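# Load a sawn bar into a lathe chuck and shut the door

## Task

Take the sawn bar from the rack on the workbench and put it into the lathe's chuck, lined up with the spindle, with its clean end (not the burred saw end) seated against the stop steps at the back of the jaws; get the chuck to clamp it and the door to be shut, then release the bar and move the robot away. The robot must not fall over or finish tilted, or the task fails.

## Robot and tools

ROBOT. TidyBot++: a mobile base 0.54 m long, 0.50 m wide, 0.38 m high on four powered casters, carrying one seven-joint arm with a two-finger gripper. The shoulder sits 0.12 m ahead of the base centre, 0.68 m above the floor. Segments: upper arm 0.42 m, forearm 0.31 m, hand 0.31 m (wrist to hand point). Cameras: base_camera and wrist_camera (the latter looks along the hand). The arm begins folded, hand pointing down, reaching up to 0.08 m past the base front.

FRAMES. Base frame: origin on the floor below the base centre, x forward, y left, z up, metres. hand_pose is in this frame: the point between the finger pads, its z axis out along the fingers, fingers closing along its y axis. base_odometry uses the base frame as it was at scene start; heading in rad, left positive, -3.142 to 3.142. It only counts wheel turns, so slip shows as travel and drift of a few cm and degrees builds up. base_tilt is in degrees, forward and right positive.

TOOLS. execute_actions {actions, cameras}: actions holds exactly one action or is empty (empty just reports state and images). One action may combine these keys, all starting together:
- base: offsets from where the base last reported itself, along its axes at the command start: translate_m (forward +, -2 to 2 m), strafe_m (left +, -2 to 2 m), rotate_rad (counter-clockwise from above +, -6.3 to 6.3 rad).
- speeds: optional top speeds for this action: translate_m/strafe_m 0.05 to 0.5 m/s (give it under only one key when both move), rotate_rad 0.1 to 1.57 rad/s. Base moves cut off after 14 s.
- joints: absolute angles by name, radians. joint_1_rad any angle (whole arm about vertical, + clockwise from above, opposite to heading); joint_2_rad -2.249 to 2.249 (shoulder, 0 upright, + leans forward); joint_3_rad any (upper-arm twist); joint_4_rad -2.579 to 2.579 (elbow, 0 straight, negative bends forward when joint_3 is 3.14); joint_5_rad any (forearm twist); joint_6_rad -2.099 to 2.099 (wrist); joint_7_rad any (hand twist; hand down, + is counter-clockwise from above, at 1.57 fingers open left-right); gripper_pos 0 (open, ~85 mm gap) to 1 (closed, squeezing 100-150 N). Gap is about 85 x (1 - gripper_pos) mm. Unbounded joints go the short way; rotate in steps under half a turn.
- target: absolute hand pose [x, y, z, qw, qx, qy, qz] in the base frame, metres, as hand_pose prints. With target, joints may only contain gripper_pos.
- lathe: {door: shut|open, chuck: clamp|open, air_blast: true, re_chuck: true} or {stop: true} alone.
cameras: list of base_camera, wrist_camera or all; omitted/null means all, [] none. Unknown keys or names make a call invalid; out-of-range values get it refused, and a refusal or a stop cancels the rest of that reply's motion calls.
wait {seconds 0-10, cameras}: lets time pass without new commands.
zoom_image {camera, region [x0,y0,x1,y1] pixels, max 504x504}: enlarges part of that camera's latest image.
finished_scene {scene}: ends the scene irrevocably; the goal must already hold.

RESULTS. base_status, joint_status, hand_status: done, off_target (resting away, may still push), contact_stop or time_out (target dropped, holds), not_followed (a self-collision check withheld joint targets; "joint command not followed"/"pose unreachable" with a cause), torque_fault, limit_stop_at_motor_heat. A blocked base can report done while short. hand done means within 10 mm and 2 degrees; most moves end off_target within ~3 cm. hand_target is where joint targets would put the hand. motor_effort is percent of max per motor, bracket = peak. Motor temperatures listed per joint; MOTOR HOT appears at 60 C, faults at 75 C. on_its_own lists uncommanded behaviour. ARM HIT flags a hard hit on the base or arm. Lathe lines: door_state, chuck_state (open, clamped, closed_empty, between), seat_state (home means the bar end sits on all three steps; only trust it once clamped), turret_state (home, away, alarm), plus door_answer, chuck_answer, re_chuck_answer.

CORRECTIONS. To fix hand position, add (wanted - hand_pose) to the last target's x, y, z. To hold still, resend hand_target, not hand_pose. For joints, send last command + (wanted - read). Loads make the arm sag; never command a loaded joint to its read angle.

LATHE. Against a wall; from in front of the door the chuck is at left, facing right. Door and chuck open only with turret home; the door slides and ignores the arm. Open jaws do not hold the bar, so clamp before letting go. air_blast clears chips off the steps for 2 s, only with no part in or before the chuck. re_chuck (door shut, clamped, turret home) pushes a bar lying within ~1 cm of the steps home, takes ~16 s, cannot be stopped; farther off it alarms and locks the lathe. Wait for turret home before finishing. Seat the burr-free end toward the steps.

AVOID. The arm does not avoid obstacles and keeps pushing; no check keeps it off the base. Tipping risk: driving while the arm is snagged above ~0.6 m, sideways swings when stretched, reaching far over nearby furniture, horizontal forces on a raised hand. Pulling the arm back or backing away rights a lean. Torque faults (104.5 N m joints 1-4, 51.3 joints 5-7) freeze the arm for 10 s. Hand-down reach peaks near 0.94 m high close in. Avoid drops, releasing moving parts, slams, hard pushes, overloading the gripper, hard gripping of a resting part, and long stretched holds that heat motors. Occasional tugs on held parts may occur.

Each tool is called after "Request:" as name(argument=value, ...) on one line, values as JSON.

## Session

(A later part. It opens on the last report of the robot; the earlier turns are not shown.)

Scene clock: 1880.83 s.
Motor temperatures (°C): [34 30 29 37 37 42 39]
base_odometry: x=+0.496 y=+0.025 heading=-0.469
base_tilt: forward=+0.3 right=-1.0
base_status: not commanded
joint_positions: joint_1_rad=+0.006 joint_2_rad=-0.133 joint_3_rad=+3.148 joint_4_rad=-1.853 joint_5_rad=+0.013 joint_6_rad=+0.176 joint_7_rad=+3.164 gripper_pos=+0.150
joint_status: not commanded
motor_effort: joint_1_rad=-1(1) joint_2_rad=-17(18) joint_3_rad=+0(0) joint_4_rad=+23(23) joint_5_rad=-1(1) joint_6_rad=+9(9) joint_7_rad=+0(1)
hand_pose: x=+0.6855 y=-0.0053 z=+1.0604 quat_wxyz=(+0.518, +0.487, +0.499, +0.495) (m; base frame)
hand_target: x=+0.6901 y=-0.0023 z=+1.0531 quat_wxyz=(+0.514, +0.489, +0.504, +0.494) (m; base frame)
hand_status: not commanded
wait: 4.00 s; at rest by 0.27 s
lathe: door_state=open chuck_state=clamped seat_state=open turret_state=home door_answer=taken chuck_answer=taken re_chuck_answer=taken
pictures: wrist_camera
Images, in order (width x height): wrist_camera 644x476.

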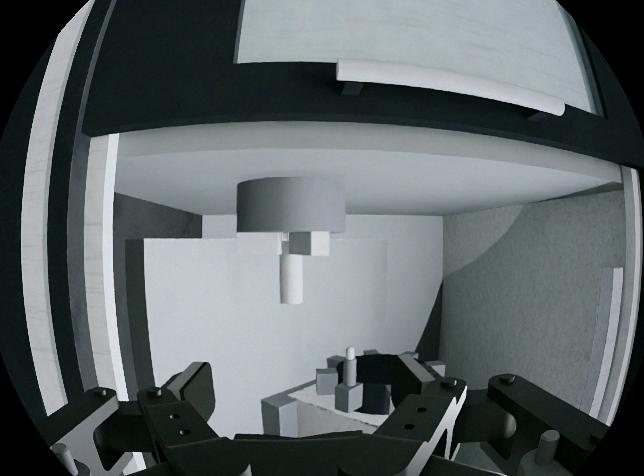

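Request:
execute_actions(actions=[{"base": {"translate_m": 0.42}, "speeds": {"translate_m": 0.4}, "joints": {"joint_1_rad": 0.0, "joint_2_rad": -0.104, "joint_3_rad": 3.143, "joint_4_rad": -1.854, "joint_5_rad": 0.013, "joint_6_rad": 0.178, "joint_7_rad": 3.164}}], cameras=["wrist_camera"])

Request:
zoom_image(camera="wrist_camera", region=[230, 200, 350, 400])

Scene clock: 1896.97 s.
Motor temperatures (°C): [34 30 28 37 37 42 39]
base_odometry: x=+0.870 y=-0.165 heading=-0.469
base_tilt: forward=+0.3 right=-1.1
base_status: done
joint_positions: joint_1_rad=+0.006 joint_2_rad=-0.113 joint_3_rad=+3.148 joint_4_rad=-1.853 joint_5_rad=+0.013 joint_6_rad=+0.176 joint_7_rad=+3.164 gripper_pos=+0.150
joint_status: all done
motor_effort: joint_1_rad=-1(2) joint_2_rad=-18(21) joint_3_rad=+0(2) joint_4_rad=+23(24) joint_5_rad=-1(2) joint_6_rad=+9(9) joint_7_rad=+0(1)
hand_pose: x=+0.6927 y=-0.0054 z=+1.0493 quat_wxyz=(+0.513, +0.492, +0.504, +0.490) (m; base frame)
hand_target: x=+0.6960 y=+0.0012 z=+1.0439 quat_wxyz=(+0.508, +0.491, +0.509, +0.491) (m; base frame)
hand_status: not commanded
lathe: door_state=open chuck_state=clamped seat_state=open turret_state=home door_answer=taken chuck_answer=taken re_chuck_answer=taken
pictures: wrist_camera
Images, in order (width x height): wrist_camera 644x476.

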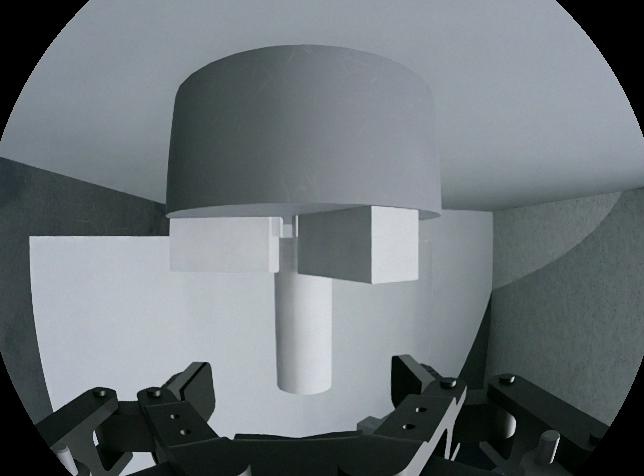

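Scaled by 2.520.

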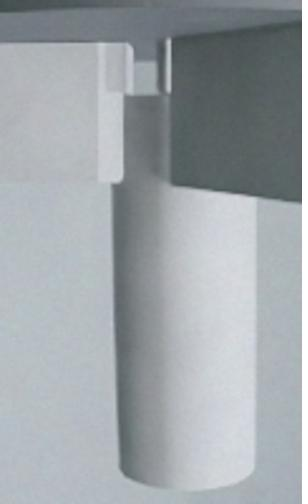

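Request:
zoom_image(camera="wrist_camera", region=[265, 360, 345, 405])

Request:
zoom_image(camera="wrist_camera", region=[265, 205, 325, 250])

Scaled by 6.300.

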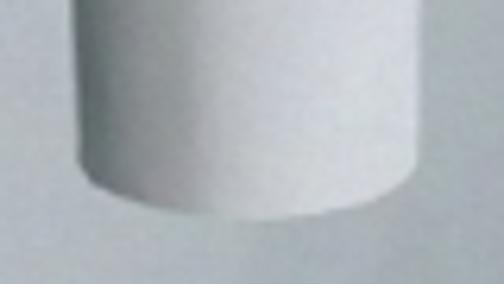

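Scaled by 8.400.

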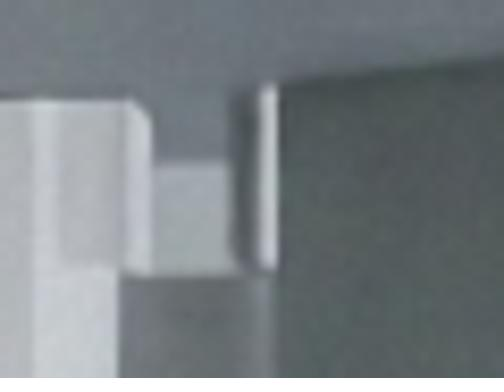

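Request:
execute_actions(actions=[{"base": {"strafe_m": -0.22}}], cameras=["wrist_camera"])

Request:
zoom_image(camera="wrist_camera", region=[250, 60, 350, 180])

Scene clock: 1944.13 s.
Motor temperatures (°C): [34 30 28 37 37 41 39]
base_odometry: x=+0.771 y=-0.361 heading=-0.468
base_tilt: forward=+0.3 right=-1.0
base_status: done
joint_positions: joint_1_rad=+0.006 joint_2_rad=-0.113 joint_3_rad=+3.148 joint_4_rad=-1.853 joint_5_rad=+0.013 joint_6_rad=+0.176 joint_7_rad=+3.164 gripper_pos=+0.150
joint_status: not commanded
motor_effort: joint_1_rad=-1(3) joint_2_rad=-18(19) joint_3_rad=+0(3) joint_4_rad=+23(23) joint_5_rad=+0(1) joint_6_rad=+9(9) joint_7_rad=+0(1)
hand_pose: x=+0.6927 y=-0.0054 z=+1.0493 quat_wxyz=(+0.513, +0.492, +0.504, +0.490) (m; base frame)
hand_target: x=+0.6960 y=+0.0012 z=+1.0439 quat_wxyz=(+0.508, +0.491, +0.509, +0.491) (m; base frame)
hand_status: not commanded
lathe: door_state=open chuck_state=clamped seat_state=open turret_state=home door_answer=taken chuck_answer=taken re_chuck_answer=taken
pictures: wrist_camera
Images, in order (width x height): wrist_camera 644x476.

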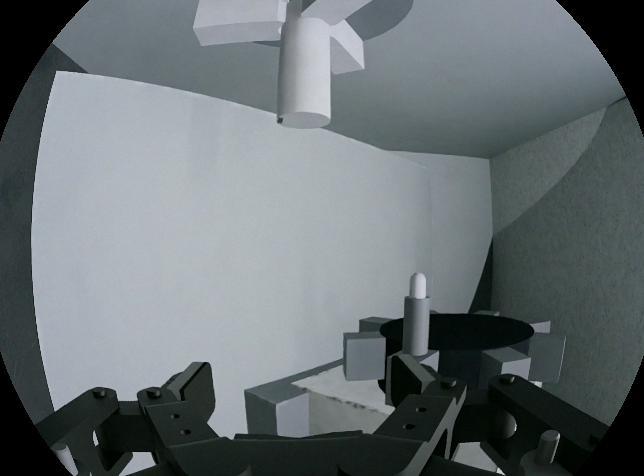

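Scaled by 4.200.

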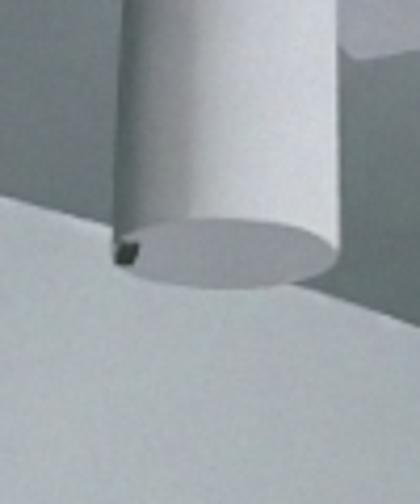

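Request:
execute_actions(actions=[{"base": {"translate_m": 0.138, "strafe_m": 0.230}}], cameras=["wrist_camera"])

Request:
zoom_image(camera="wrist_camera", region=[210, 180, 330, 300])

Scene clock: 1954.27 s.
Motor temperatures (°C): [34 30 28 37 37 41 39]
base_odometry: x=+0.998 y=-0.218 heading=-0.469
base_tilt: forward=+0.3 right=-1.1
base_status: done
joint_positions: joint_1_rad=+0.004 joint_2_rad=-0.112 joint_3_rad=+3.148 joint_4_rad=-1.853 joint_5_rad=+0.013 joint_6_rad=+0.176 joint_7_rad=+3.164 gripper_pos=+0.150
joint_status: not commanded
motor_effort: joint_1_rad=-1(3) joint_2_rad=-18(21) joint_3_rad=+0(3) joint_4_rad=+22(24) joint_5_rad=-1(1) joint_6_rad=+9(9) joint_7_rad=+0(1)
hand_pose: x=+0.6930 y=-0.0037 z=+1.0489 quat_wxyz=(+0.512, +0.491, +0.505, +0.491) (m; base frame)
hand_target: x=+0.6960 y=+0.0012 z=+1.0439 quat_wxyz=(+0.508, +0.491, +0.509, +0.491) (m; base frame)
hand_status: not commanded
lathe: door_state=open chuck_state=clamped seat_state=open turret_state=home door_answer=taken chuck_answer=taken re_chuck_answer=taken
pictures: wrist_camera
Images, in order (width x height): wrist_camera 644x476.

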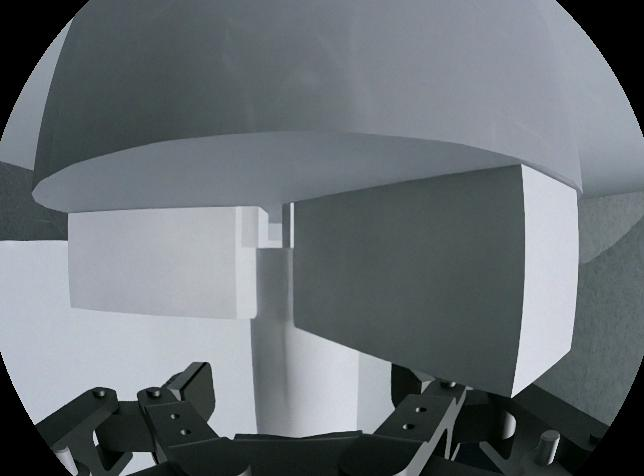

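Scaled by 4.200.

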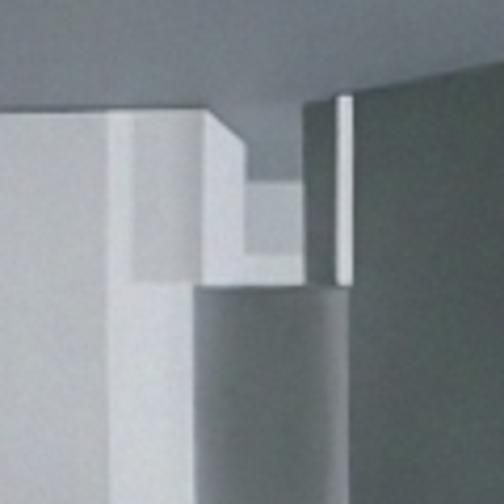

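Request:
zoom_image(camera="wrist_camera", region=[235, 225, 300, 260])

Request:
zoom_image(camera="wrist_camera", region=[235, 195, 275, 255])

Scaled by 7.754.

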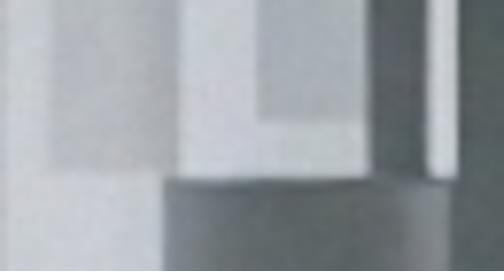

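Scaled by 8.400.

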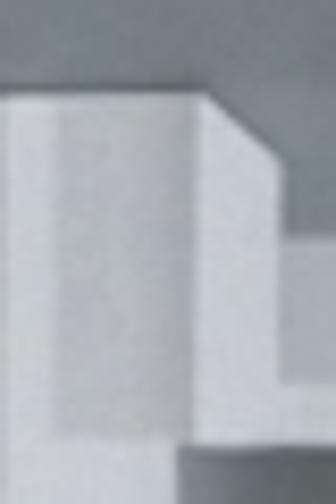

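Request:
execute_actions(actions=[{"joints": {"joint_2_rad": -0.109, "gripper_pos": 0.9}}], cameras=[])

Request:
execute_actions(actions=[{"joints": {"joint_1_rad": 0.0, "joint_2_rad": -0.135, "joint_3_rad": 3.1416, "joint_4_rad": -1.832, "joint_5_rad": 0.0, "joint_6_rad": 0.24, "joint_7_rad": 3.16, "gripper_pos": 0.9}, "lathe": {"chuck": "open"}}], cameras=["wrist_camera"])

Scene clock: 1980.03 s.
Motor temperatures (°C): [34 30 28 37 37 41 39]
base_odometry: x=+0.998 y=-0.218 heading=-0.468
base_tilt: forward=+0.3 right=-1.1
base_status: not commanded
joint_positions: joint_1_rad=+0.004 joint_2_rad=-0.116 joint_3_rad=+3.148 joint_4_rad=-1.854 joint_5_rad=+0.013 joint_6_rad=+0.177 joint_7_rad=+3.164 gripper_pos=+0.557
joint_status: gripper_pos off_target (ended at +0.557, target +0.900); the others done
motor_effort: joint_1_rad=-1(1) joint_2_rad=-18(21) joint_3_rad=+0(2) joint_4_rad=+24(30) joint_5_rad=+1(2) joint_6_rad=+9(14) joint_7_rad=+2(2)
hand_pose: x=+0.6917 y=-0.0036 z=+1.0505 quat_wxyz=(+0.513, +0.491, +0.504, +0.492) (m; base frame)
hand_target: x=+0.6941 y=+0.0012 z=+1.0467 quat_wxyz=(+0.509, +0.490, +0.508, +0.492) (m; base frame)
hand_status: not commanded
lathe: door_state=open chuck_state=clamped seat_state=open turret_state=home door_answer=taken chuck_answer=taken re_chuck_answer=taken
pictures: none
No camera images: "cameras" was empty.

Scene clock: 1980.63 s.
Motor temperatures (°C): [34 30 28 37 37 41 39]
base_odometry: x=+0.998 y=-0.218 heading=-0.468
base_tilt: forward=+0.3 right=-1.0
base_status: not commanded
joint_positions: joint_1_rad=+0.004 joint_2_rad=-0.116 joint_3_rad=+3.148 joint_4_rad=-1.856 joint_5_rad=+0.013 joint_6_rad=+0.181 joint_7_rad=+3.164 gripper_pos=+0.557
joint_status: gripper_pos off_target (ended at +0.557, target +0.900); the others done
motor_effort: joint_1_rad=-1(2) joint_2_rad=-23(25) joint_3_rad=-1(1) joint_4_rad=+29(32) joint_5_rad=-1(1) joint_6_rad=+14(16) joint_7_rad=+0(1)
hand_pose: x=+0.6915 y=-0.0036 z=+1.0503 quat_wxyz=(+0.513, +0.490, +0.504, +0.492) (m; base frame)
hand_target: x=+0.6835 y=+0.0014 z=+1.0945 quat_wxyz=(+0.532, +0.466, +0.475, +0.523) (m; base frame)
hand_status: not commanded
lathe: door_state=open chuck_state=between seat_state=open turret_state=home door_answer=taken chuck_answer=taken re_chuck_answer=taken
pictures: wrist_camera
Images, in order (width x height): wrist_camera 644x476.

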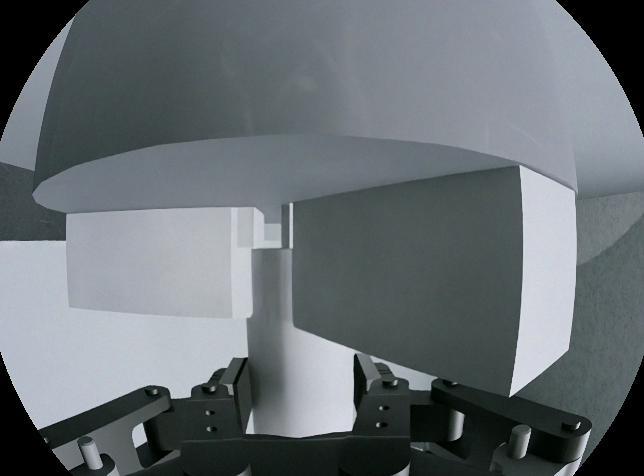

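Request:
wait(seconds=1.5, cameras=["wrist_camera"])

Request:
zoom_image(camera="wrist_camera", region=[210, 180, 370, 340])

Scene clock: 1986.07 s.
Motor temperatures (°C): [34 30 28 37 37 41 39]
base_odometry: x=+0.998 y=-0.218 heading=-0.468
base_tilt: forward=+0.3 right=-1.1
base_status: not commanded
joint_positions: joint_1_rad=+0.004 joint_2_rad=-0.116 joint_3_rad=+3.148 joint_4_rad=-1.856 joint_5_rad=+0.013 joint_6_rad=+0.181 joint_7_rad=+3.164 gripper_pos=+0.557
joint_status: gripper_pos off_target (ended at +0.557, target +0.900); the others done
motor_effort: joint_1_rad=-1(2) joint_2_rad=-24(25) joint_3_rad=-1(1) joint_4_rad=+29(32) joint_5_rad=-1(1) joint_6_rad=+13(16) joint_7_rad=+0(1)
hand_pose: x=+0.6915 y=-0.0036 z=+1.0503 quat_wxyz=(+0.513, +0.490, +0.504, +0.492) (m; base frame)
hand_target: x=+0.6835 y=+0.0014 z=+1.0945 quat_wxyz=(+0.532, +0.466, +0.475, +0.523) (m; base frame)
hand_status: not commanded
wait: 1.50 s; at rest from the start
lathe: door_state=open chuck_state=open seat_state=open turret_state=home door_answer=taken chuck_answer=taken re_chuck_answer=taken
pictures: wrist_camera
Images, in order (width x height): wrist_camera 644x476.

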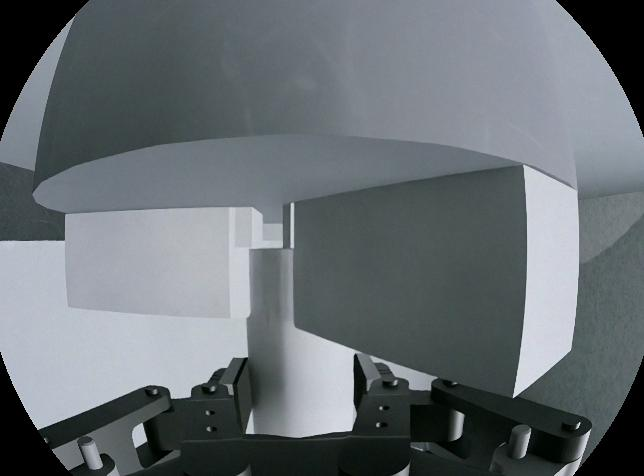

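Scaled by 3.150.

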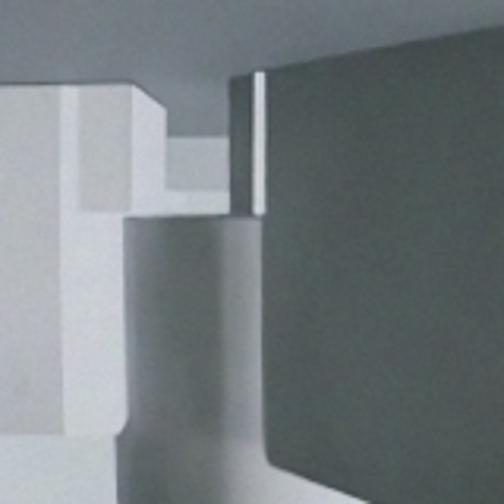

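Request:
execute_actions(actions=[{"base": {"strafe_m": -0.04}, "speeds": {"strafe_m": 0.15}}], cameras=["wrist_camera"])

Request:
zoom_image(camera="wrist_camera", region=[200, 80, 440, 260])

Request:
zoom_image(camera="wrist_camera", region=[230, 90, 330, 190])

Scene clock: 1996.13 s.
Motor temperatures (°C): [34 30 28 37 37 41 39]
base_odometry: x=+0.980 y=-0.254 heading=-0.468
base_tilt: forward=+0.3 right=-1.0
base_status: done
joint_positions: joint_1_rad=+0.003 joint_2_rad=-0.116 joint_3_rad=+3.147 joint_4_rad=-1.856 joint_5_rad=+0.013 joint_6_rad=+0.181 joint_7_rad=+3.164 gripper_pos=+0.557
joint_status: not commanded
motor_effort: joint_1_rad=+0(3) joint_2_rad=-23(27) joint_3_rad=+0(2) joint_4_rad=+29(30) joint_5_rad=-1(1) joint_6_rad=+14(14) joint_7_rad=+0(1)
hand_pose: x=+0.6915 y=-0.0025 z=+1.0503 quat_wxyz=(+0.513, +0.490, +0.504, +0.493) (m; base frame)
hand_target: x=+0.6835 y=+0.0014 z=+1.0945 quat_wxyz=(+0.532, +0.466, +0.475, +0.523) (m; base frame)
hand_status: not commanded
lathe: door_state=open chuck_state=open seat_state=open turret_state=home door_answer=taken chuck_answer=taken re_chuck_answer=taken
pictures: wrist_camera
Images, in order (width x height): wrist_camera 644x476.

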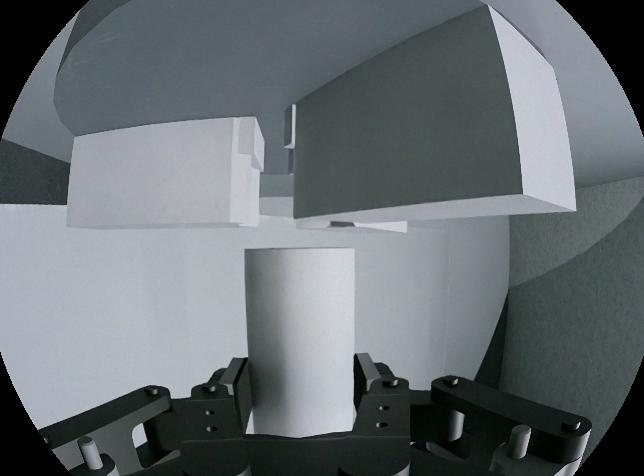

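Scaled by 2.100.

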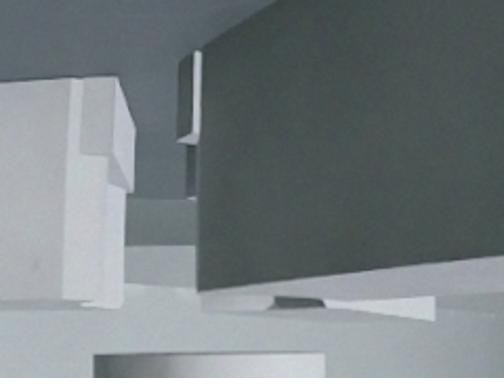

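Scaled by 5.040.

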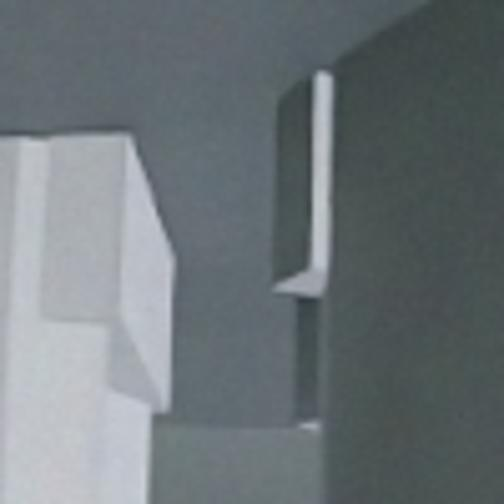

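Request:
zoom_image(camera="wrist_camera", region=[240, 145, 270, 175])

Request:
zoom_image(camera="wrist_camera", region=[275, 140, 305, 180])

Scaled by 16.800.

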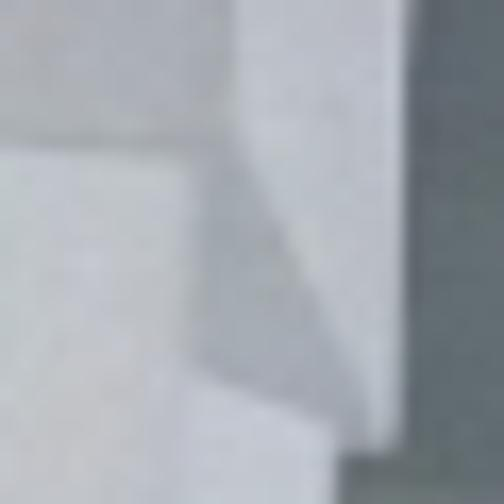

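Scaled by 12.600.

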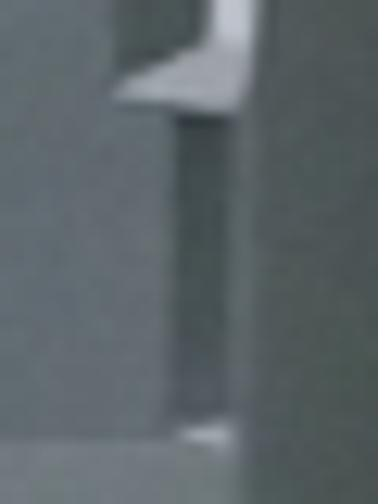

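Request:
execute_actions(actions=[{"base": {"translate_m": -0.40}, "speeds": {"translate_m": 0.4}}], cameras=["wrist_camera"])

Request:
execute_actions(actions=[{"lathe": {"air_blast": true}}], cameras=[])

Request:
wait(seconds=1, cameras=["wrist_camera"])

Request:
zoom_image(camera="wrist_camera", region=[220, 120, 400, 260])

Scene clock: 2019.70 s.
Motor temperatures (°C): [34 30 28 37 37 41 39]
base_odometry: x=+0.623 y=-0.074 heading=-0.468
base_tilt: forward=+0.3 right=-1.0
base_status: done
joint_positions: joint_1_rad=+0.003 joint_2_rad=-0.117 joint_3_rad=+3.147 joint_4_rad=-1.856 joint_5_rad=+0.013 joint_6_rad=+0.181 joint_7_rad=+3.164 gripper_pos=+0.557
joint_status: not commanded
motor_effort: joint_1_rad=-1(2) joint_2_rad=-24(28) joint_3_rad=+0(1) joint_4_rad=+29(30) joint_5_rad=+0(2) joint_6_rad=+13(14) joint_7_rad=+0(1)
hand_pose: x=+0.6910 y=-0.0025 z=+1.0511 quat_wxyz=(+0.513, +0.489, +0.504, +0.493) (m; base frame)
hand_target: x=+0.6835 y=+0.0014 z=+1.0945 quat_wxyz=(+0.532, +0.466, +0.475, +0.523) (m; base frame)
hand_status: not commanded
lathe: door_state=open chuck_state=open seat_state=open turret_state=home door_answer=taken chuck_answer=taken re_chuck_answer=taken
pictures: wrist_camera
Images, in order (width x height): wrist_camera 644x476.

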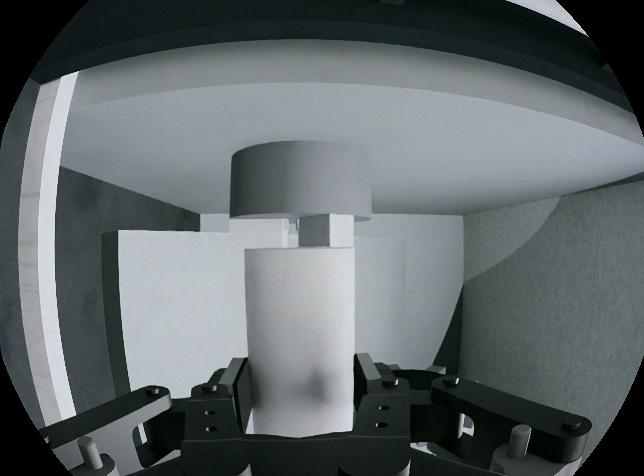

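Scene clock: 2020.00 s.
Motor temperatures (°C): [34 30 28 37 37 41 39]
base_odometry: x=+0.623 y=-0.074 heading=-0.468
base_tilt: forward=+0.3 right=-1.0
base_status: not commanded
joint_positions: joint_1_rad=+0.003 joint_2_rad=-0.117 joint_3_rad=+3.147 joint_4_rad=-1.856 joint_5_rad=+0.013 joint_6_rad=+0.181 joint_7_rad=+3.164 gripper_pos=+0.557
joint_status: not commanded
motor_effort: joint_1_rad=-1(1) joint_2_rad=-24(24) joint_3_rad=+0(0) joint_4_rad=+29(29) joint_5_rad=+0(1) joint_6_rad=+14(14) joint_7_rad=+0(0)
hand_pose: x=+0.6910 y=-0.0025 z=+1.0511 quat_wxyz=(+0.513, +0.489, +0.504, +0.493) (m; base frame)
hand_target: x=+0.6835 y=+0.0014 z=+1.0945 quat_wxyz=(+0.532, +0.466, +0.475, +0.523) (m; base frame)
hand_status: not commanded
lathe: door_state=open chuck_state=open seat_state=open turret_state=home door_answer=taken chuck_answer=taken re_chuck_answer=taken
pictures: none
No camera images: "cameras" was empty.

Scene clock: 2021.00 s.
Motor temperatures (°C): [34 30 28 37 37 41 39]
base_odometry: x=+0.623 y=-0.074 heading=-0.468
base_tilt: forward=+0.3 right=-1.0
base_status: not commanded
joint_positions: joint_1_rad=+0.003 joint_2_rad=-0.117 joint_3_rad=+3.147 joint_4_rad=-1.856 joint_5_rad=+0.013 joint_6_rad=+0.181 joint_7_rad=+3.164 gripper_pos=+0.557
joint_status: not commanded
motor_effort: joint_1_rad=-1(1) joint_2_rad=-24(24) joint_3_rad=+0(0) joint_4_rad=+29(29) joint_5_rad=+0(1) joint_6_rad=+13(14) joint_7_rad=+0(0)
hand_pose: x=+0.6910 y=-0.0025 z=+1.0511 quat_wxyz=(+0.513, +0.489, +0.504, +0.493) (m; base frame)
hand_target: x=+0.6835 y=+0.0014 z=+1.0945 quat_wxyz=(+0.532, +0.466, +0.475, +0.523) (m; base frame)
hand_status: not commanded
wait: 1.00 s; at rest by 0.27 s
lathe: door_state=open chuck_state=open seat_state=open turret_state=home door_answer=taken chuck_answer=taken re_chuck_answer=taken
pictures: wrist_camera
Images, in order (width x height): wrist_camera 644x476.

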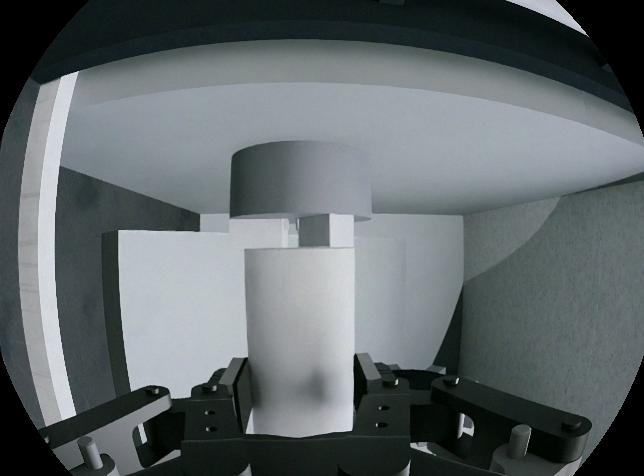

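Scaled by 2.800.

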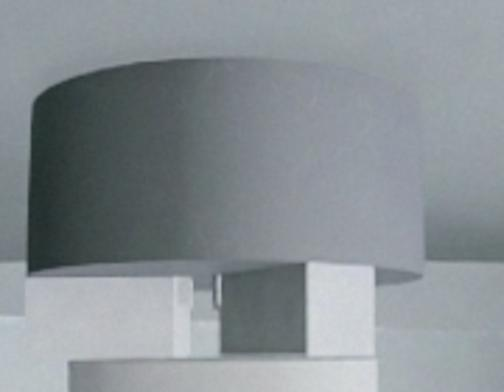

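Request:
wait(seconds=1.5, cameras=[])

Request:
execute_actions(actions=[{"lathe": {"air_blast": true}}], cameras=[])

Request:
wait(seconds=2.5, cameras=[])

Request:
execute_actions(actions=[{"lathe": {"air_blast": true}}], cameras=[])

Request:
wait(seconds=2.5, cameras=["wrist_camera"])

Request:
zoom_image(camera="wrist_camera", region=[220, 120, 400, 260])

Scene clock: 2032.70 s.
Motor temperatures (°C): [34 30 28 37 37 42 39]
base_odometry: x=+0.623 y=-0.074 heading=-0.468
base_tilt: forward=+0.3 right=-1.0
base_status: not commanded
joint_positions: joint_1_rad=+0.003 joint_2_rad=-0.117 joint_3_rad=+3.147 joint_4_rad=-1.856 joint_5_rad=+0.013 joint_6_rad=+0.181 joint_7_rad=+3.164 gripper_pos=+0.557
joint_status: not commanded
motor_effort: joint_1_rad=-1(1) joint_2_rad=-23(24) joint_3_rad=+0(0) joint_4_rad=+28(29) joint_5_rad=-1(1) joint_6_rad=+13(14) joint_7_rad=+0(0)
hand_pose: x=+0.6910 y=-0.0025 z=+1.0511 quat_wxyz=(+0.513, +0.489, +0.504, +0.493) (m; base frame)
hand_target: x=+0.6835 y=+0.0014 z=+1.0945 quat_wxyz=(+0.532, +0.466, +0.475, +0.523) (m; base frame)
hand_status: not commanded
wait: 1.50 s; at rest from the start
lathe: door_state=open chuck_state=open seat_state=open turret_state=home door_answer=taken chuck_answer=taken re_chuck_answer=taken
pictures: none
No camera images: "cameras" was empty.

Scene clock: 2033.00 s.
Motor temperatures (°C): [34 30 28 37 37 42 39]
base_odometry: x=+0.623 y=-0.074 heading=-0.468
base_tilt: forward=+0.3 right=-1.0
base_status: not commanded
joint_positions: joint_1_rad=+0.003 joint_2_rad=-0.117 joint_3_rad=+3.147 joint_4_rad=-1.856 joint_5_rad=+0.013 joint_6_rad=+0.181 joint_7_rad=+3.164 gripper_pos=+0.557
joint_status: not commanded
motor_effort: joint_1_rad=-1(1) joint_2_rad=-23(24) joint_3_rad=+0(0) joint_4_rad=+29(29) joint_5_rad=-1(1) joint_6_rad=+14(14) joint_7_rad=+0(0)
hand_pose: x=+0.6910 y=-0.0025 z=+1.0511 quat_wxyz=(+0.513, +0.489, +0.504, +0.493) (m; base frame)
hand_target: x=+0.6835 y=+0.0014 z=+1.0945 quat_wxyz=(+0.532, +0.466, +0.475, +0.523) (m; base frame)
hand_status: not commanded
lathe: door_state=open chuck_state=open seat_state=open turret_state=home door_answer=taken chuck_answer=taken re_chuck_answer=taken
pictures: none
No camera images: "cameras" was empty.

Scene clock: 2035.50 s.
Motor temperatures (°C): [34 30 28 37 37 42 39]
base_odometry: x=+0.623 y=-0.074 heading=-0.468
base_tilt: forward=+0.3 right=-1.0
base_status: not commanded
joint_positions: joint_1_rad=+0.003 joint_2_rad=-0.117 joint_3_rad=+3.147 joint_4_rad=-1.856 joint_5_rad=+0.013 joint_6_rad=+0.181 joint_7_rad=+3.164 gripper_pos=+0.557
joint_status: not commanded
motor_effort: joint_1_rad=-1(1) joint_2_rad=-24(24) joint_3_rad=+0(0) joint_4_rad=+29(29) joint_5_rad=+0(1) joint_6_rad=+13(14) joint_7_rad=+0(0)
hand_pose: x=+0.6910 y=-0.0025 z=+1.0511 quat_wxyz=(+0.513, +0.489, +0.504, +0.493) (m; base frame)
hand_target: x=+0.6835 y=+0.0014 z=+1.0945 quat_wxyz=(+0.532, +0.466, +0.475, +0.523) (m; base frame)
hand_status: not commanded
wait: 2.50 s; at rest by 0.27 s
lathe: door_state=open chuck_state=open seat_state=open turret_state=home door_answer=taken chuck_answer=taken re_chuck_answer=taken
pictures: none
No camera images: "cameras" was empty.

Scene clock: 2035.80 s.
Motor temperatures (°C): [34 30 28 37 37 42 39]
base_odometry: x=+0.623 y=-0.074 heading=-0.468
base_tilt: forward=+0.3 right=-1.0
base_status: not commanded
joint_positions: joint_1_rad=+0.003 joint_2_rad=-0.117 joint_3_rad=+3.147 joint_4_rad=-1.856 joint_5_rad=+0.013 joint_6_rad=+0.181 joint_7_rad=+3.164 gripper_pos=+0.557
joint_status: not commanded
motor_effort: joint_1_rad=-1(1) joint_2_rad=-23(24) joint_3_rad=+0(0) joint_4_rad=+29(29) joint_5_rad=+0(1) joint_6_rad=+13(14) joint_7_rad=+0(1)
hand_pose: x=+0.6910 y=-0.0025 z=+1.0511 quat_wxyz=(+0.513, +0.489, +0.504, +0.493) (m; base frame)
hand_target: x=+0.6835 y=+0.0014 z=+1.0945 quat_wxyz=(+0.532, +0.466, +0.475, +0.523) (m; base frame)
hand_status: not commanded
lathe: door_state=open chuck_state=open seat_state=open turret_state=home door_answer=taken chuck_answer=taken re_chuck_answer=taken
pictures: none
No camera images: "cameras" was empty.

Scene clock: 2038.30 s.
Motor temperatures (°C): [34 30 28 37 37 42 39]
base_odometry: x=+0.623 y=-0.074 heading=-0.468
base_tilt: forward=+0.3 right=-1.0
base_status: not commanded
joint_positions: joint_1_rad=+0.003 joint_2_rad=-0.117 joint_3_rad=+3.147 joint_4_rad=-1.856 joint_5_rad=+0.013 joint_6_rad=+0.181 joint_7_rad=+3.164 gripper_pos=+0.557
joint_status: not commanded
motor_effort: joint_1_rad=-1(1) joint_2_rad=-24(24) joint_3_rad=+0(0) joint_4_rad=+29(29) joint_5_rad=-1(1) joint_6_rad=+13(14) joint_7_rad=+0(1)
hand_pose: x=+0.6910 y=-0.0025 z=+1.0511 quat_wxyz=(+0.513, +0.489, +0.504, +0.493) (m; base frame)
hand_target: x=+0.6835 y=+0.0014 z=+1.0945 quat_wxyz=(+0.532, +0.466, +0.475, +0.523) (m; base frame)
hand_status: not commanded
wait: 2.50 s; at rest by 0.27 s
lathe: door_state=open chuck_state=open seat_state=open turret_state=home door_answer=taken chuck_answer=taken re_chuck_answer=taken
pictures: wrist_camera
Images, in order (width x height): wrist_camera 644x476.

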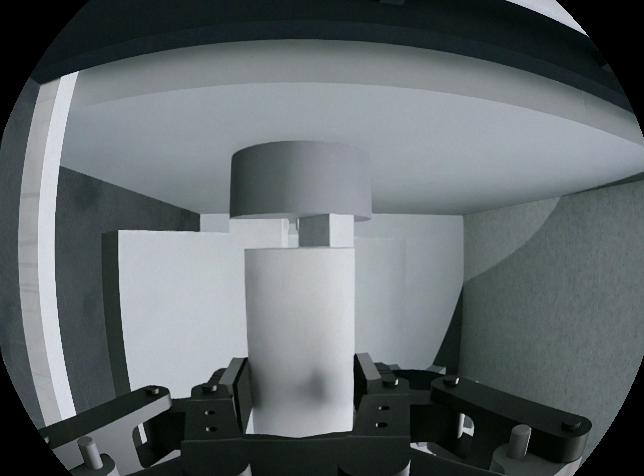

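Scaled by 2.800.

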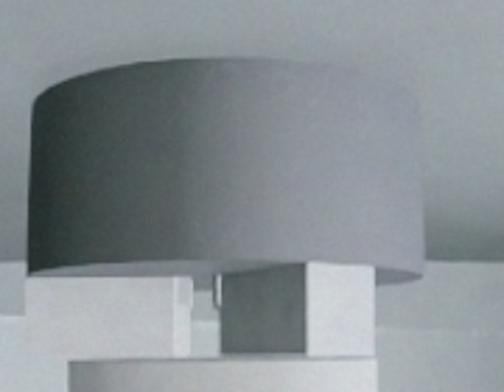

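Request:
execute_actions(actions=[{"base": {"translate_m": 0.40}, "speeds": {"translate_m": 0.4}}], cameras=["wrist_camera"])

Request:
zoom_image(camera="wrist_camera", region=[200, 80, 440, 260])

Request:
zoom_image(camera="wrist_camera", region=[480, 150, 600, 240])

Scene clock: 2056.27 s.
Motor temperatures (°C): [34 30 28 37 37 42 39]
base_odometry: x=+0.980 y=-0.254 heading=-0.468
base_tilt: forward=+0.3 right=-1.0
base_status: done
joint_positions: joint_1_rad=+0.004 joint_2_rad=-0.117 joint_3_rad=+3.147 joint_4_rad=-1.857 joint_5_rad=+0.013 joint_6_rad=+0.190 joint_7_rad=+3.164 gripper_pos=+0.559
joint_status: not commanded
motor_effort: joint_1_rad=-1(5) joint_2_rad=-23(28) joint_3_rad=+0(4) joint_4_rad=+29(36) joint_5_rad=+0(2) joint_6_rad=+13(20) joint_7_rad=+0(2)
hand_pose: x=+0.6909 y=-0.0036 z=+1.0531 quat_wxyz=(+0.516, +0.488, +0.502, +0.494) (m; base frame)
hand_target: x=+0.6835 y=+0.0014 z=+1.0945 quat_wxyz=(+0.532, +0.466, +0.475, +0.523) (m; base frame)
hand_status: not commanded
lathe: door_state=open chuck_state=open seat_state=open turret_state=home door_answer=taken chuck_answer=taken re_chuck_answer=taken
pictures: wrist_camera
Images, in order (width x height): wrist_camera 644x476.

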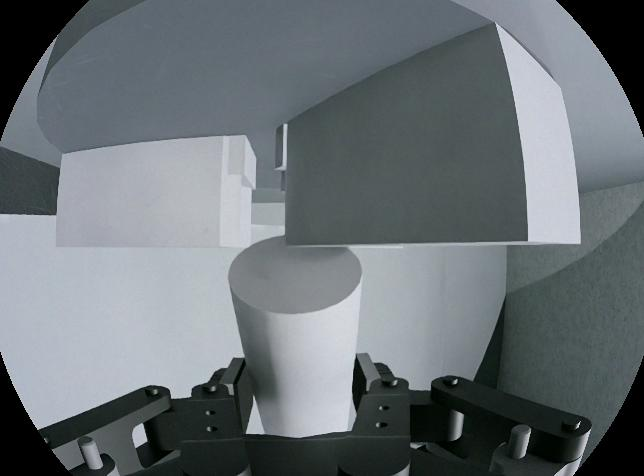

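Scaled by 2.100.

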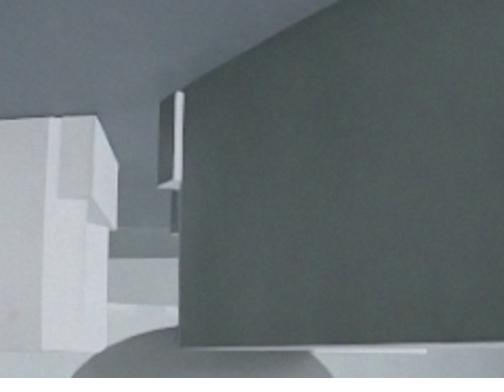

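Scaled by 4.200.

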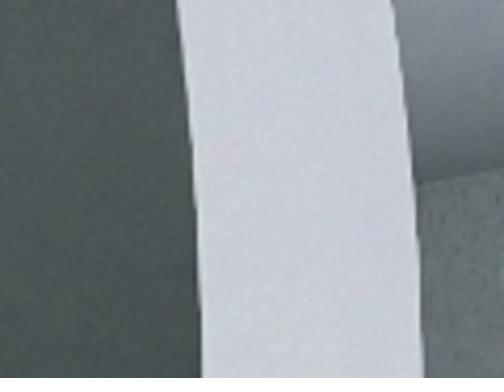

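Request:
execute_actions(actions=[{"base": {"translate_m": -0.012, "strafe_m": -0.015}, "speeds": {"strafe_m": 0.15}, "joints": {"joint_2_rad": -0.155}}], cameras=["wrist_camera"])

Request:
zoom_image(camera="wrist_camera", region=[200, 200, 400, 440])

Scene clock: 2144.50 s.
Motor temperatures (°C): [34 30 28 37 37 42 39]
base_odometry: x=+0.963 y=-0.262 heading=-0.467
base_tilt: forward=+0.3 right=-1.0
base_status: done
joint_positions: joint_1_rad=+0.004 joint_2_rad=-0.128 joint_3_rad=+3.147 joint_4_rad=-1.857 joint_5_rad=+0.013 joint_6_rad=+0.190 joint_7_rad=+3.164 gripper_pos=+0.559
joint_status: all done
motor_effort: joint_1_rad=-1(2) joint_2_rad=-23(27) joint_3_rad=+0(3) joint_4_rad=+29(30) joint_5_rad=-1(2) joint_6_rad=+14(14) joint_7_rad=+0(1)
hand_pose: x=+0.6869 y=-0.0034 z=+1.0591 quat_wxyz=(+0.518, +0.485, +0.499, +0.497) (m; base frame)
hand_target: x=+0.6751 y=+0.0014 z=+1.1057 quat_wxyz=(+0.537, +0.461, +0.470, +0.527) (m; base frame)
hand_status: not commanded
lathe: door_state=open chuck_state=open seat_state=open turret_state=home door_answer=taken chuck_answer=taken re_chuck_answer=taken
pictures: wrist_camera
Images, in order (width x height): wrist_camera 644x476.

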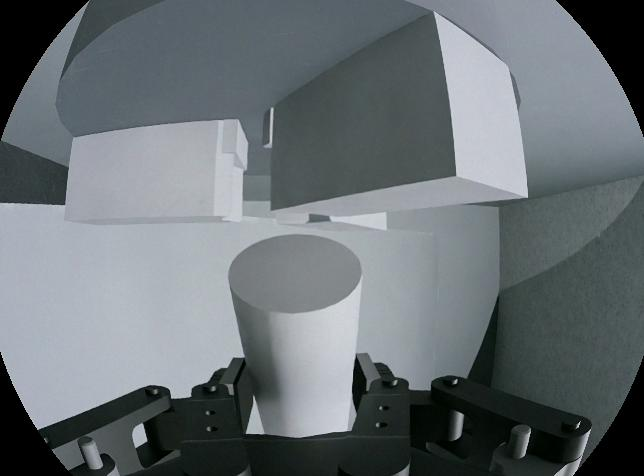

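Scaled by 2.100.

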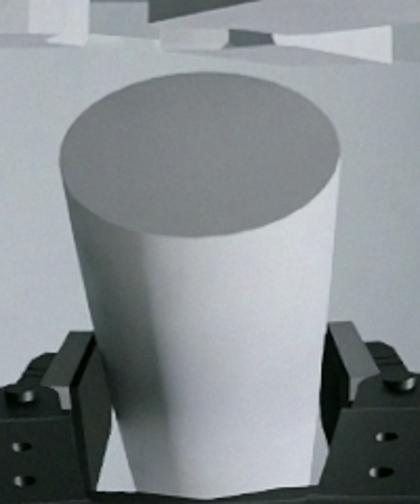

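Request:
execute_actions(actions=[])

Scene clock: 2169.63 s.
Motor temperatures (°C): [34 30 28 37 37 42 39]
base_odometry: x=+0.963 y=-0.262 heading=-0.467
base_tilt: forward=+0.3 right=-1.0
base_status: done
joint_positions: joint_1_rad=+0.004 joint_2_rad=-0.128 joint_3_rad=+3.147 joint_4_rad=-1.857 joint_5_rad=+0.013 joint_6_rad=+0.190 joint_7_rad=+3.164 gripper_pos=+0.559
joint_status: all done
motor_effort: joint_1_rad=-1(2) joint_2_rad=-23(27) joint_3_rad=+0(3) joint_4_rad=+29(30) joint_5_rad=-1(2) joint_6_rad=+13(14) joint_7_rad=+0(1)
hand_pose: x=+0.6869 y=-0.0034 z=+1.0591 quat_wxyz=(+0.518, +0.485, +0.499, +0.497) (m; base frame)
hand_target: x=+0.6751 y=+0.0014 z=+1.1057 quat_wxyz=(+0.537, +0.461, +0.470, +0.527) (m; base frame)
hand_status: not commanded
lathe: door_state=open chuck_state=open seat_state=open turret_state=home door_answer=taken chuck_answer=taken re_chuck_answer=taken
pictures: base_camera, wrist_camera
Images, in order (width x height): base_camera 644x364, wrist_camera 644x476.

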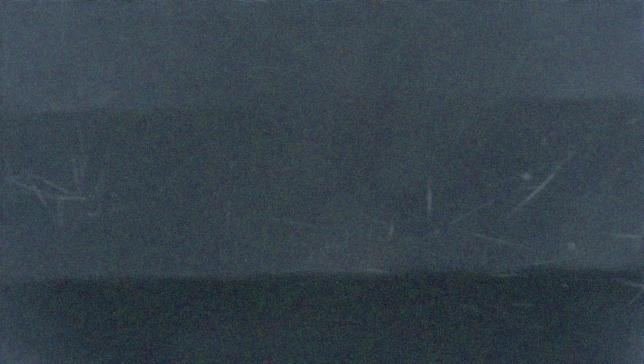

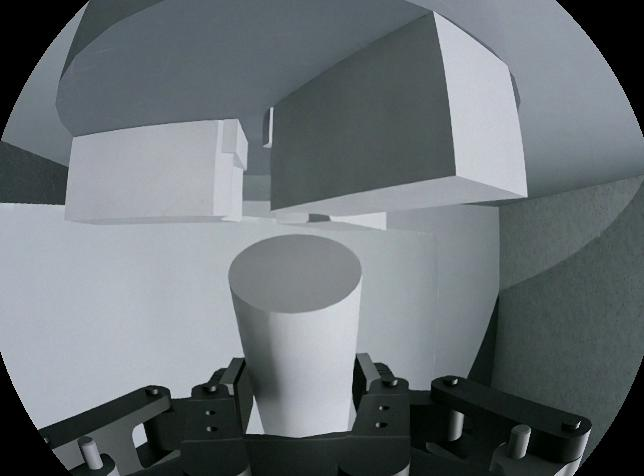

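Request:
execute_actions(actions=[{"base": {"translate_m": -0.50, "strafe_m": -0.03}, "speeds": {"translate_m": 0.4}}])

Request:
execute_actions(actions=[{"lathe": {"air_blast": true}}])

Scene clock: 2193.13 s.
Motor temperatures (°C): [34 30 28 37 37 42 39]
base_odometry: x=+0.503 y=-0.064 heading=-0.467
base_tilt: forward=+0.3 right=-1.0
base_status: done
joint_positions: joint_1_rad=+0.004 joint_2_rad=-0.134 joint_3_rad=+3.147 joint_4_rad=-1.857 joint_5_rad=+0.013 joint_6_rad=+0.190 joint_7_rad=+3.164 gripper_pos=+0.559
joint_status: not commanded
motor_effort: joint_1_rad=-1(1) joint_2_rad=-24(27) joint_3_rad=+0(1) joint_4_rad=+29(30) joint_5_rad=-1(1) joint_6_rad=+13(14) joint_7_rad=+0(1)
hand_pose: x=+0.6846 y=-0.0033 z=+1.0625 quat_wxyz=(+0.520, +0.484, +0.498, +0.498) (m; base frame)
hand_target: x=+0.6751 y=+0.0014 z=+1.1057 quat_wxyz=(+0.537, +0.461, +0.470, +0.527) (m; base frame)
hand_status: not commanded
lathe: door_state=open chuck_state=open seat_state=open turret_state=home door_answer=taken chuck_answer=taken re_chuck_answer=taken
pictures: base_camera, wrist_camera
Images, in order (width x height): base_camera 644x364, wrist_camera 644x476.

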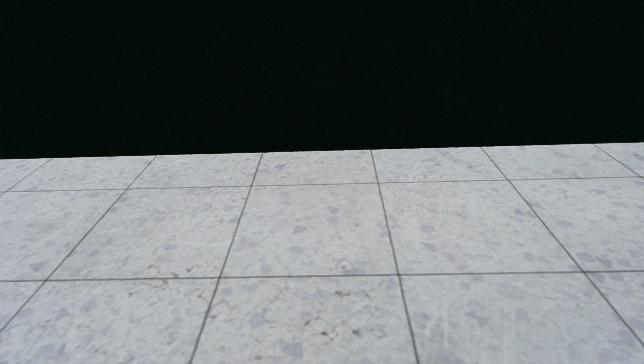

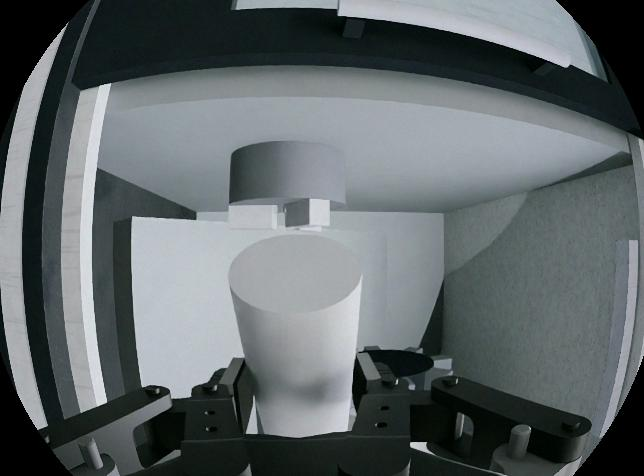

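Scene clock: 2193.43 s.
Motor temperatures (°C): [34 30 28 37 37 42 39]
base_odometry: x=+0.503 y=-0.064 heading=-0.467
base_tilt: forward=+0.3 right=-1.0
base_status: not commanded
joint_positions: joint_1_rad=+0.004 joint_2_rad=-0.134 joint_3_rad=+3.147 joint_4_rad=-1.857 joint_5_rad=+0.013 joint_6_rad=+0.190 joint_7_rad=+3.164 gripper_pos=+0.559
joint_status: not commanded
motor_effort: joint_1_rad=-1(1) joint_2_rad=-23(23) joint_3_rad=+0(0) joint_4_rad=+29(29) joint_5_rad=-1(1) joint_6_rad=+13(14) joint_7_rad=+0(0)
hand_pose: x=+0.6846 y=-0.0033 z=+1.0625 quat_wxyz=(+0.520, +0.484, +0.498, +0.498) (m; base frame)
hand_target: x=+0.6751 y=+0.0014 z=+1.1057 quat_wxyz=(+0.537, +0.461, +0.470, +0.527) (m; base frame)
hand_status: not commanded
lathe: door_state=open chuck_state=open seat_state=open turret_state=home door_answer=taken chuck_answer=taken re_chuck_answer=taken
pictures: base_camera, wrist_camera
Images, in order (width x height): base_camera 644x364, wrist_camera 644x476.

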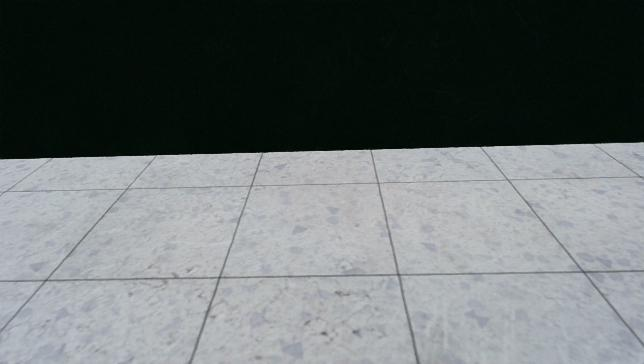

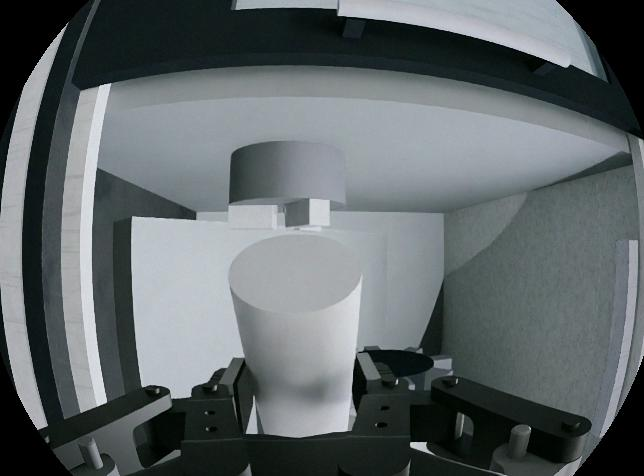

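Request:
execute_actions(actions=[{"base": {"strafe_m": -0.40}, "speeds": {"strafe_m": 0.4}}])

Scene clock: 2208.40 s.
Motor temperatures (°C): [34 30 28 37 37 42 39]
base_odometry: x=+0.323 y=-0.421 heading=-0.468
base_tilt: forward=+0.3 right=-1.0
base_status: done
joint_positions: joint_1_rad=+0.003 joint_2_rad=-0.134 joint_3_rad=+3.147 joint_4_rad=-1.857 joint_5_rad=+0.013 joint_6_rad=+0.190 joint_7_rad=+3.164 gripper_pos=+0.559
joint_status: not commanded
motor_effort: joint_1_rad=+0(3) joint_2_rad=-23(23) joint_3_rad=+0(4) joint_4_rad=+29(29) joint_5_rad=-1(2) joint_6_rad=+14(14) joint_7_rad=+0(1)
hand_pose: x=+0.6846 y=-0.0029 z=+1.0625 quat_wxyz=(+0.519, +0.484, +0.498, +0.499) (m; base frame)
hand_target: x=+0.6751 y=+0.0014 z=+1.1057 quat_wxyz=(+0.537, +0.461, +0.470, +0.527) (m; base frame)
hand_status: not commanded
lathe: door_state=open chuck_state=open seat_state=open turret_state=home door_answer=taken chuck_answer=taken re_chuck_answer=taken
pictures: base_camera, wrist_camera
Images, in order (width x height): base_camera 644x364, wrist_camera 644x476.

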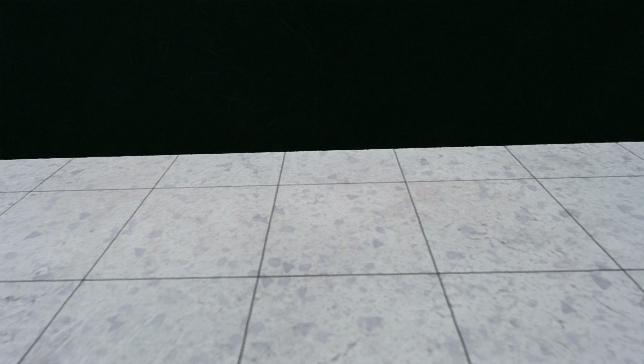

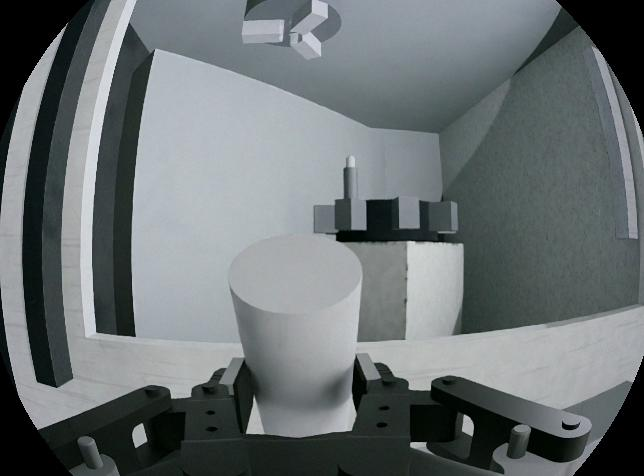

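Request:
execute_actions(actions=[{"base": {"strafe_m": -0.13}, "speeds": {"strafe_m": 0.3}}], cameras=["wrist_camera"])

Scene clock: 2217.47 s.
Motor temperatures (°C): [34 30 28 37 37 42 39]
base_odometry: x=+0.264 y=-0.537 heading=-0.468
base_tilt: forward=+0.3 right=-1.0
base_status: done
joint_positions: joint_1_rad=+0.005 joint_2_rad=-0.134 joint_3_rad=+3.147 joint_4_rad=-1.857 joint_5_rad=+0.013 joint_6_rad=+0.190 joint_7_rad=+3.164 gripper_pos=+0.559
joint_status: not commanded
motor_effort: joint_1_rad=-1(4) joint_2_rad=-23(23) joint_3_rad=+0(3) joint_4_rad=+29(29) joint_5_rad=-1(1) joint_6_rad=+14(14) joint_7_rad=+0(1)
hand_pose: x=+0.6846 y=-0.0038 z=+1.0625 quat_wxyz=(+0.520, +0.484, +0.497, +0.498) (m; base frame)
hand_target: x=+0.6751 y=+0.0014 z=+1.1057 quat_wxyz=(+0.537, +0.461, +0.470, +0.527) (m; base frame)
hand_status: not commanded
lathe: door_state=open chuck_state=open seat_state=open turret_state=home door_answer=taken chuck_answer=taken re_chuck_answer=taken
pictures: wrist_camera
Images, in order (width x height): wrist_camera 644x476.

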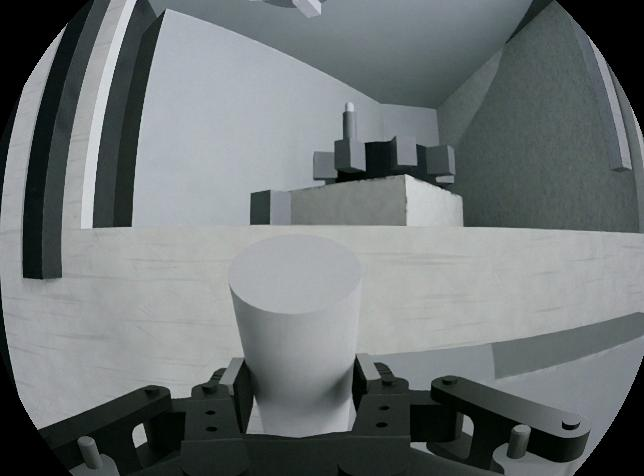

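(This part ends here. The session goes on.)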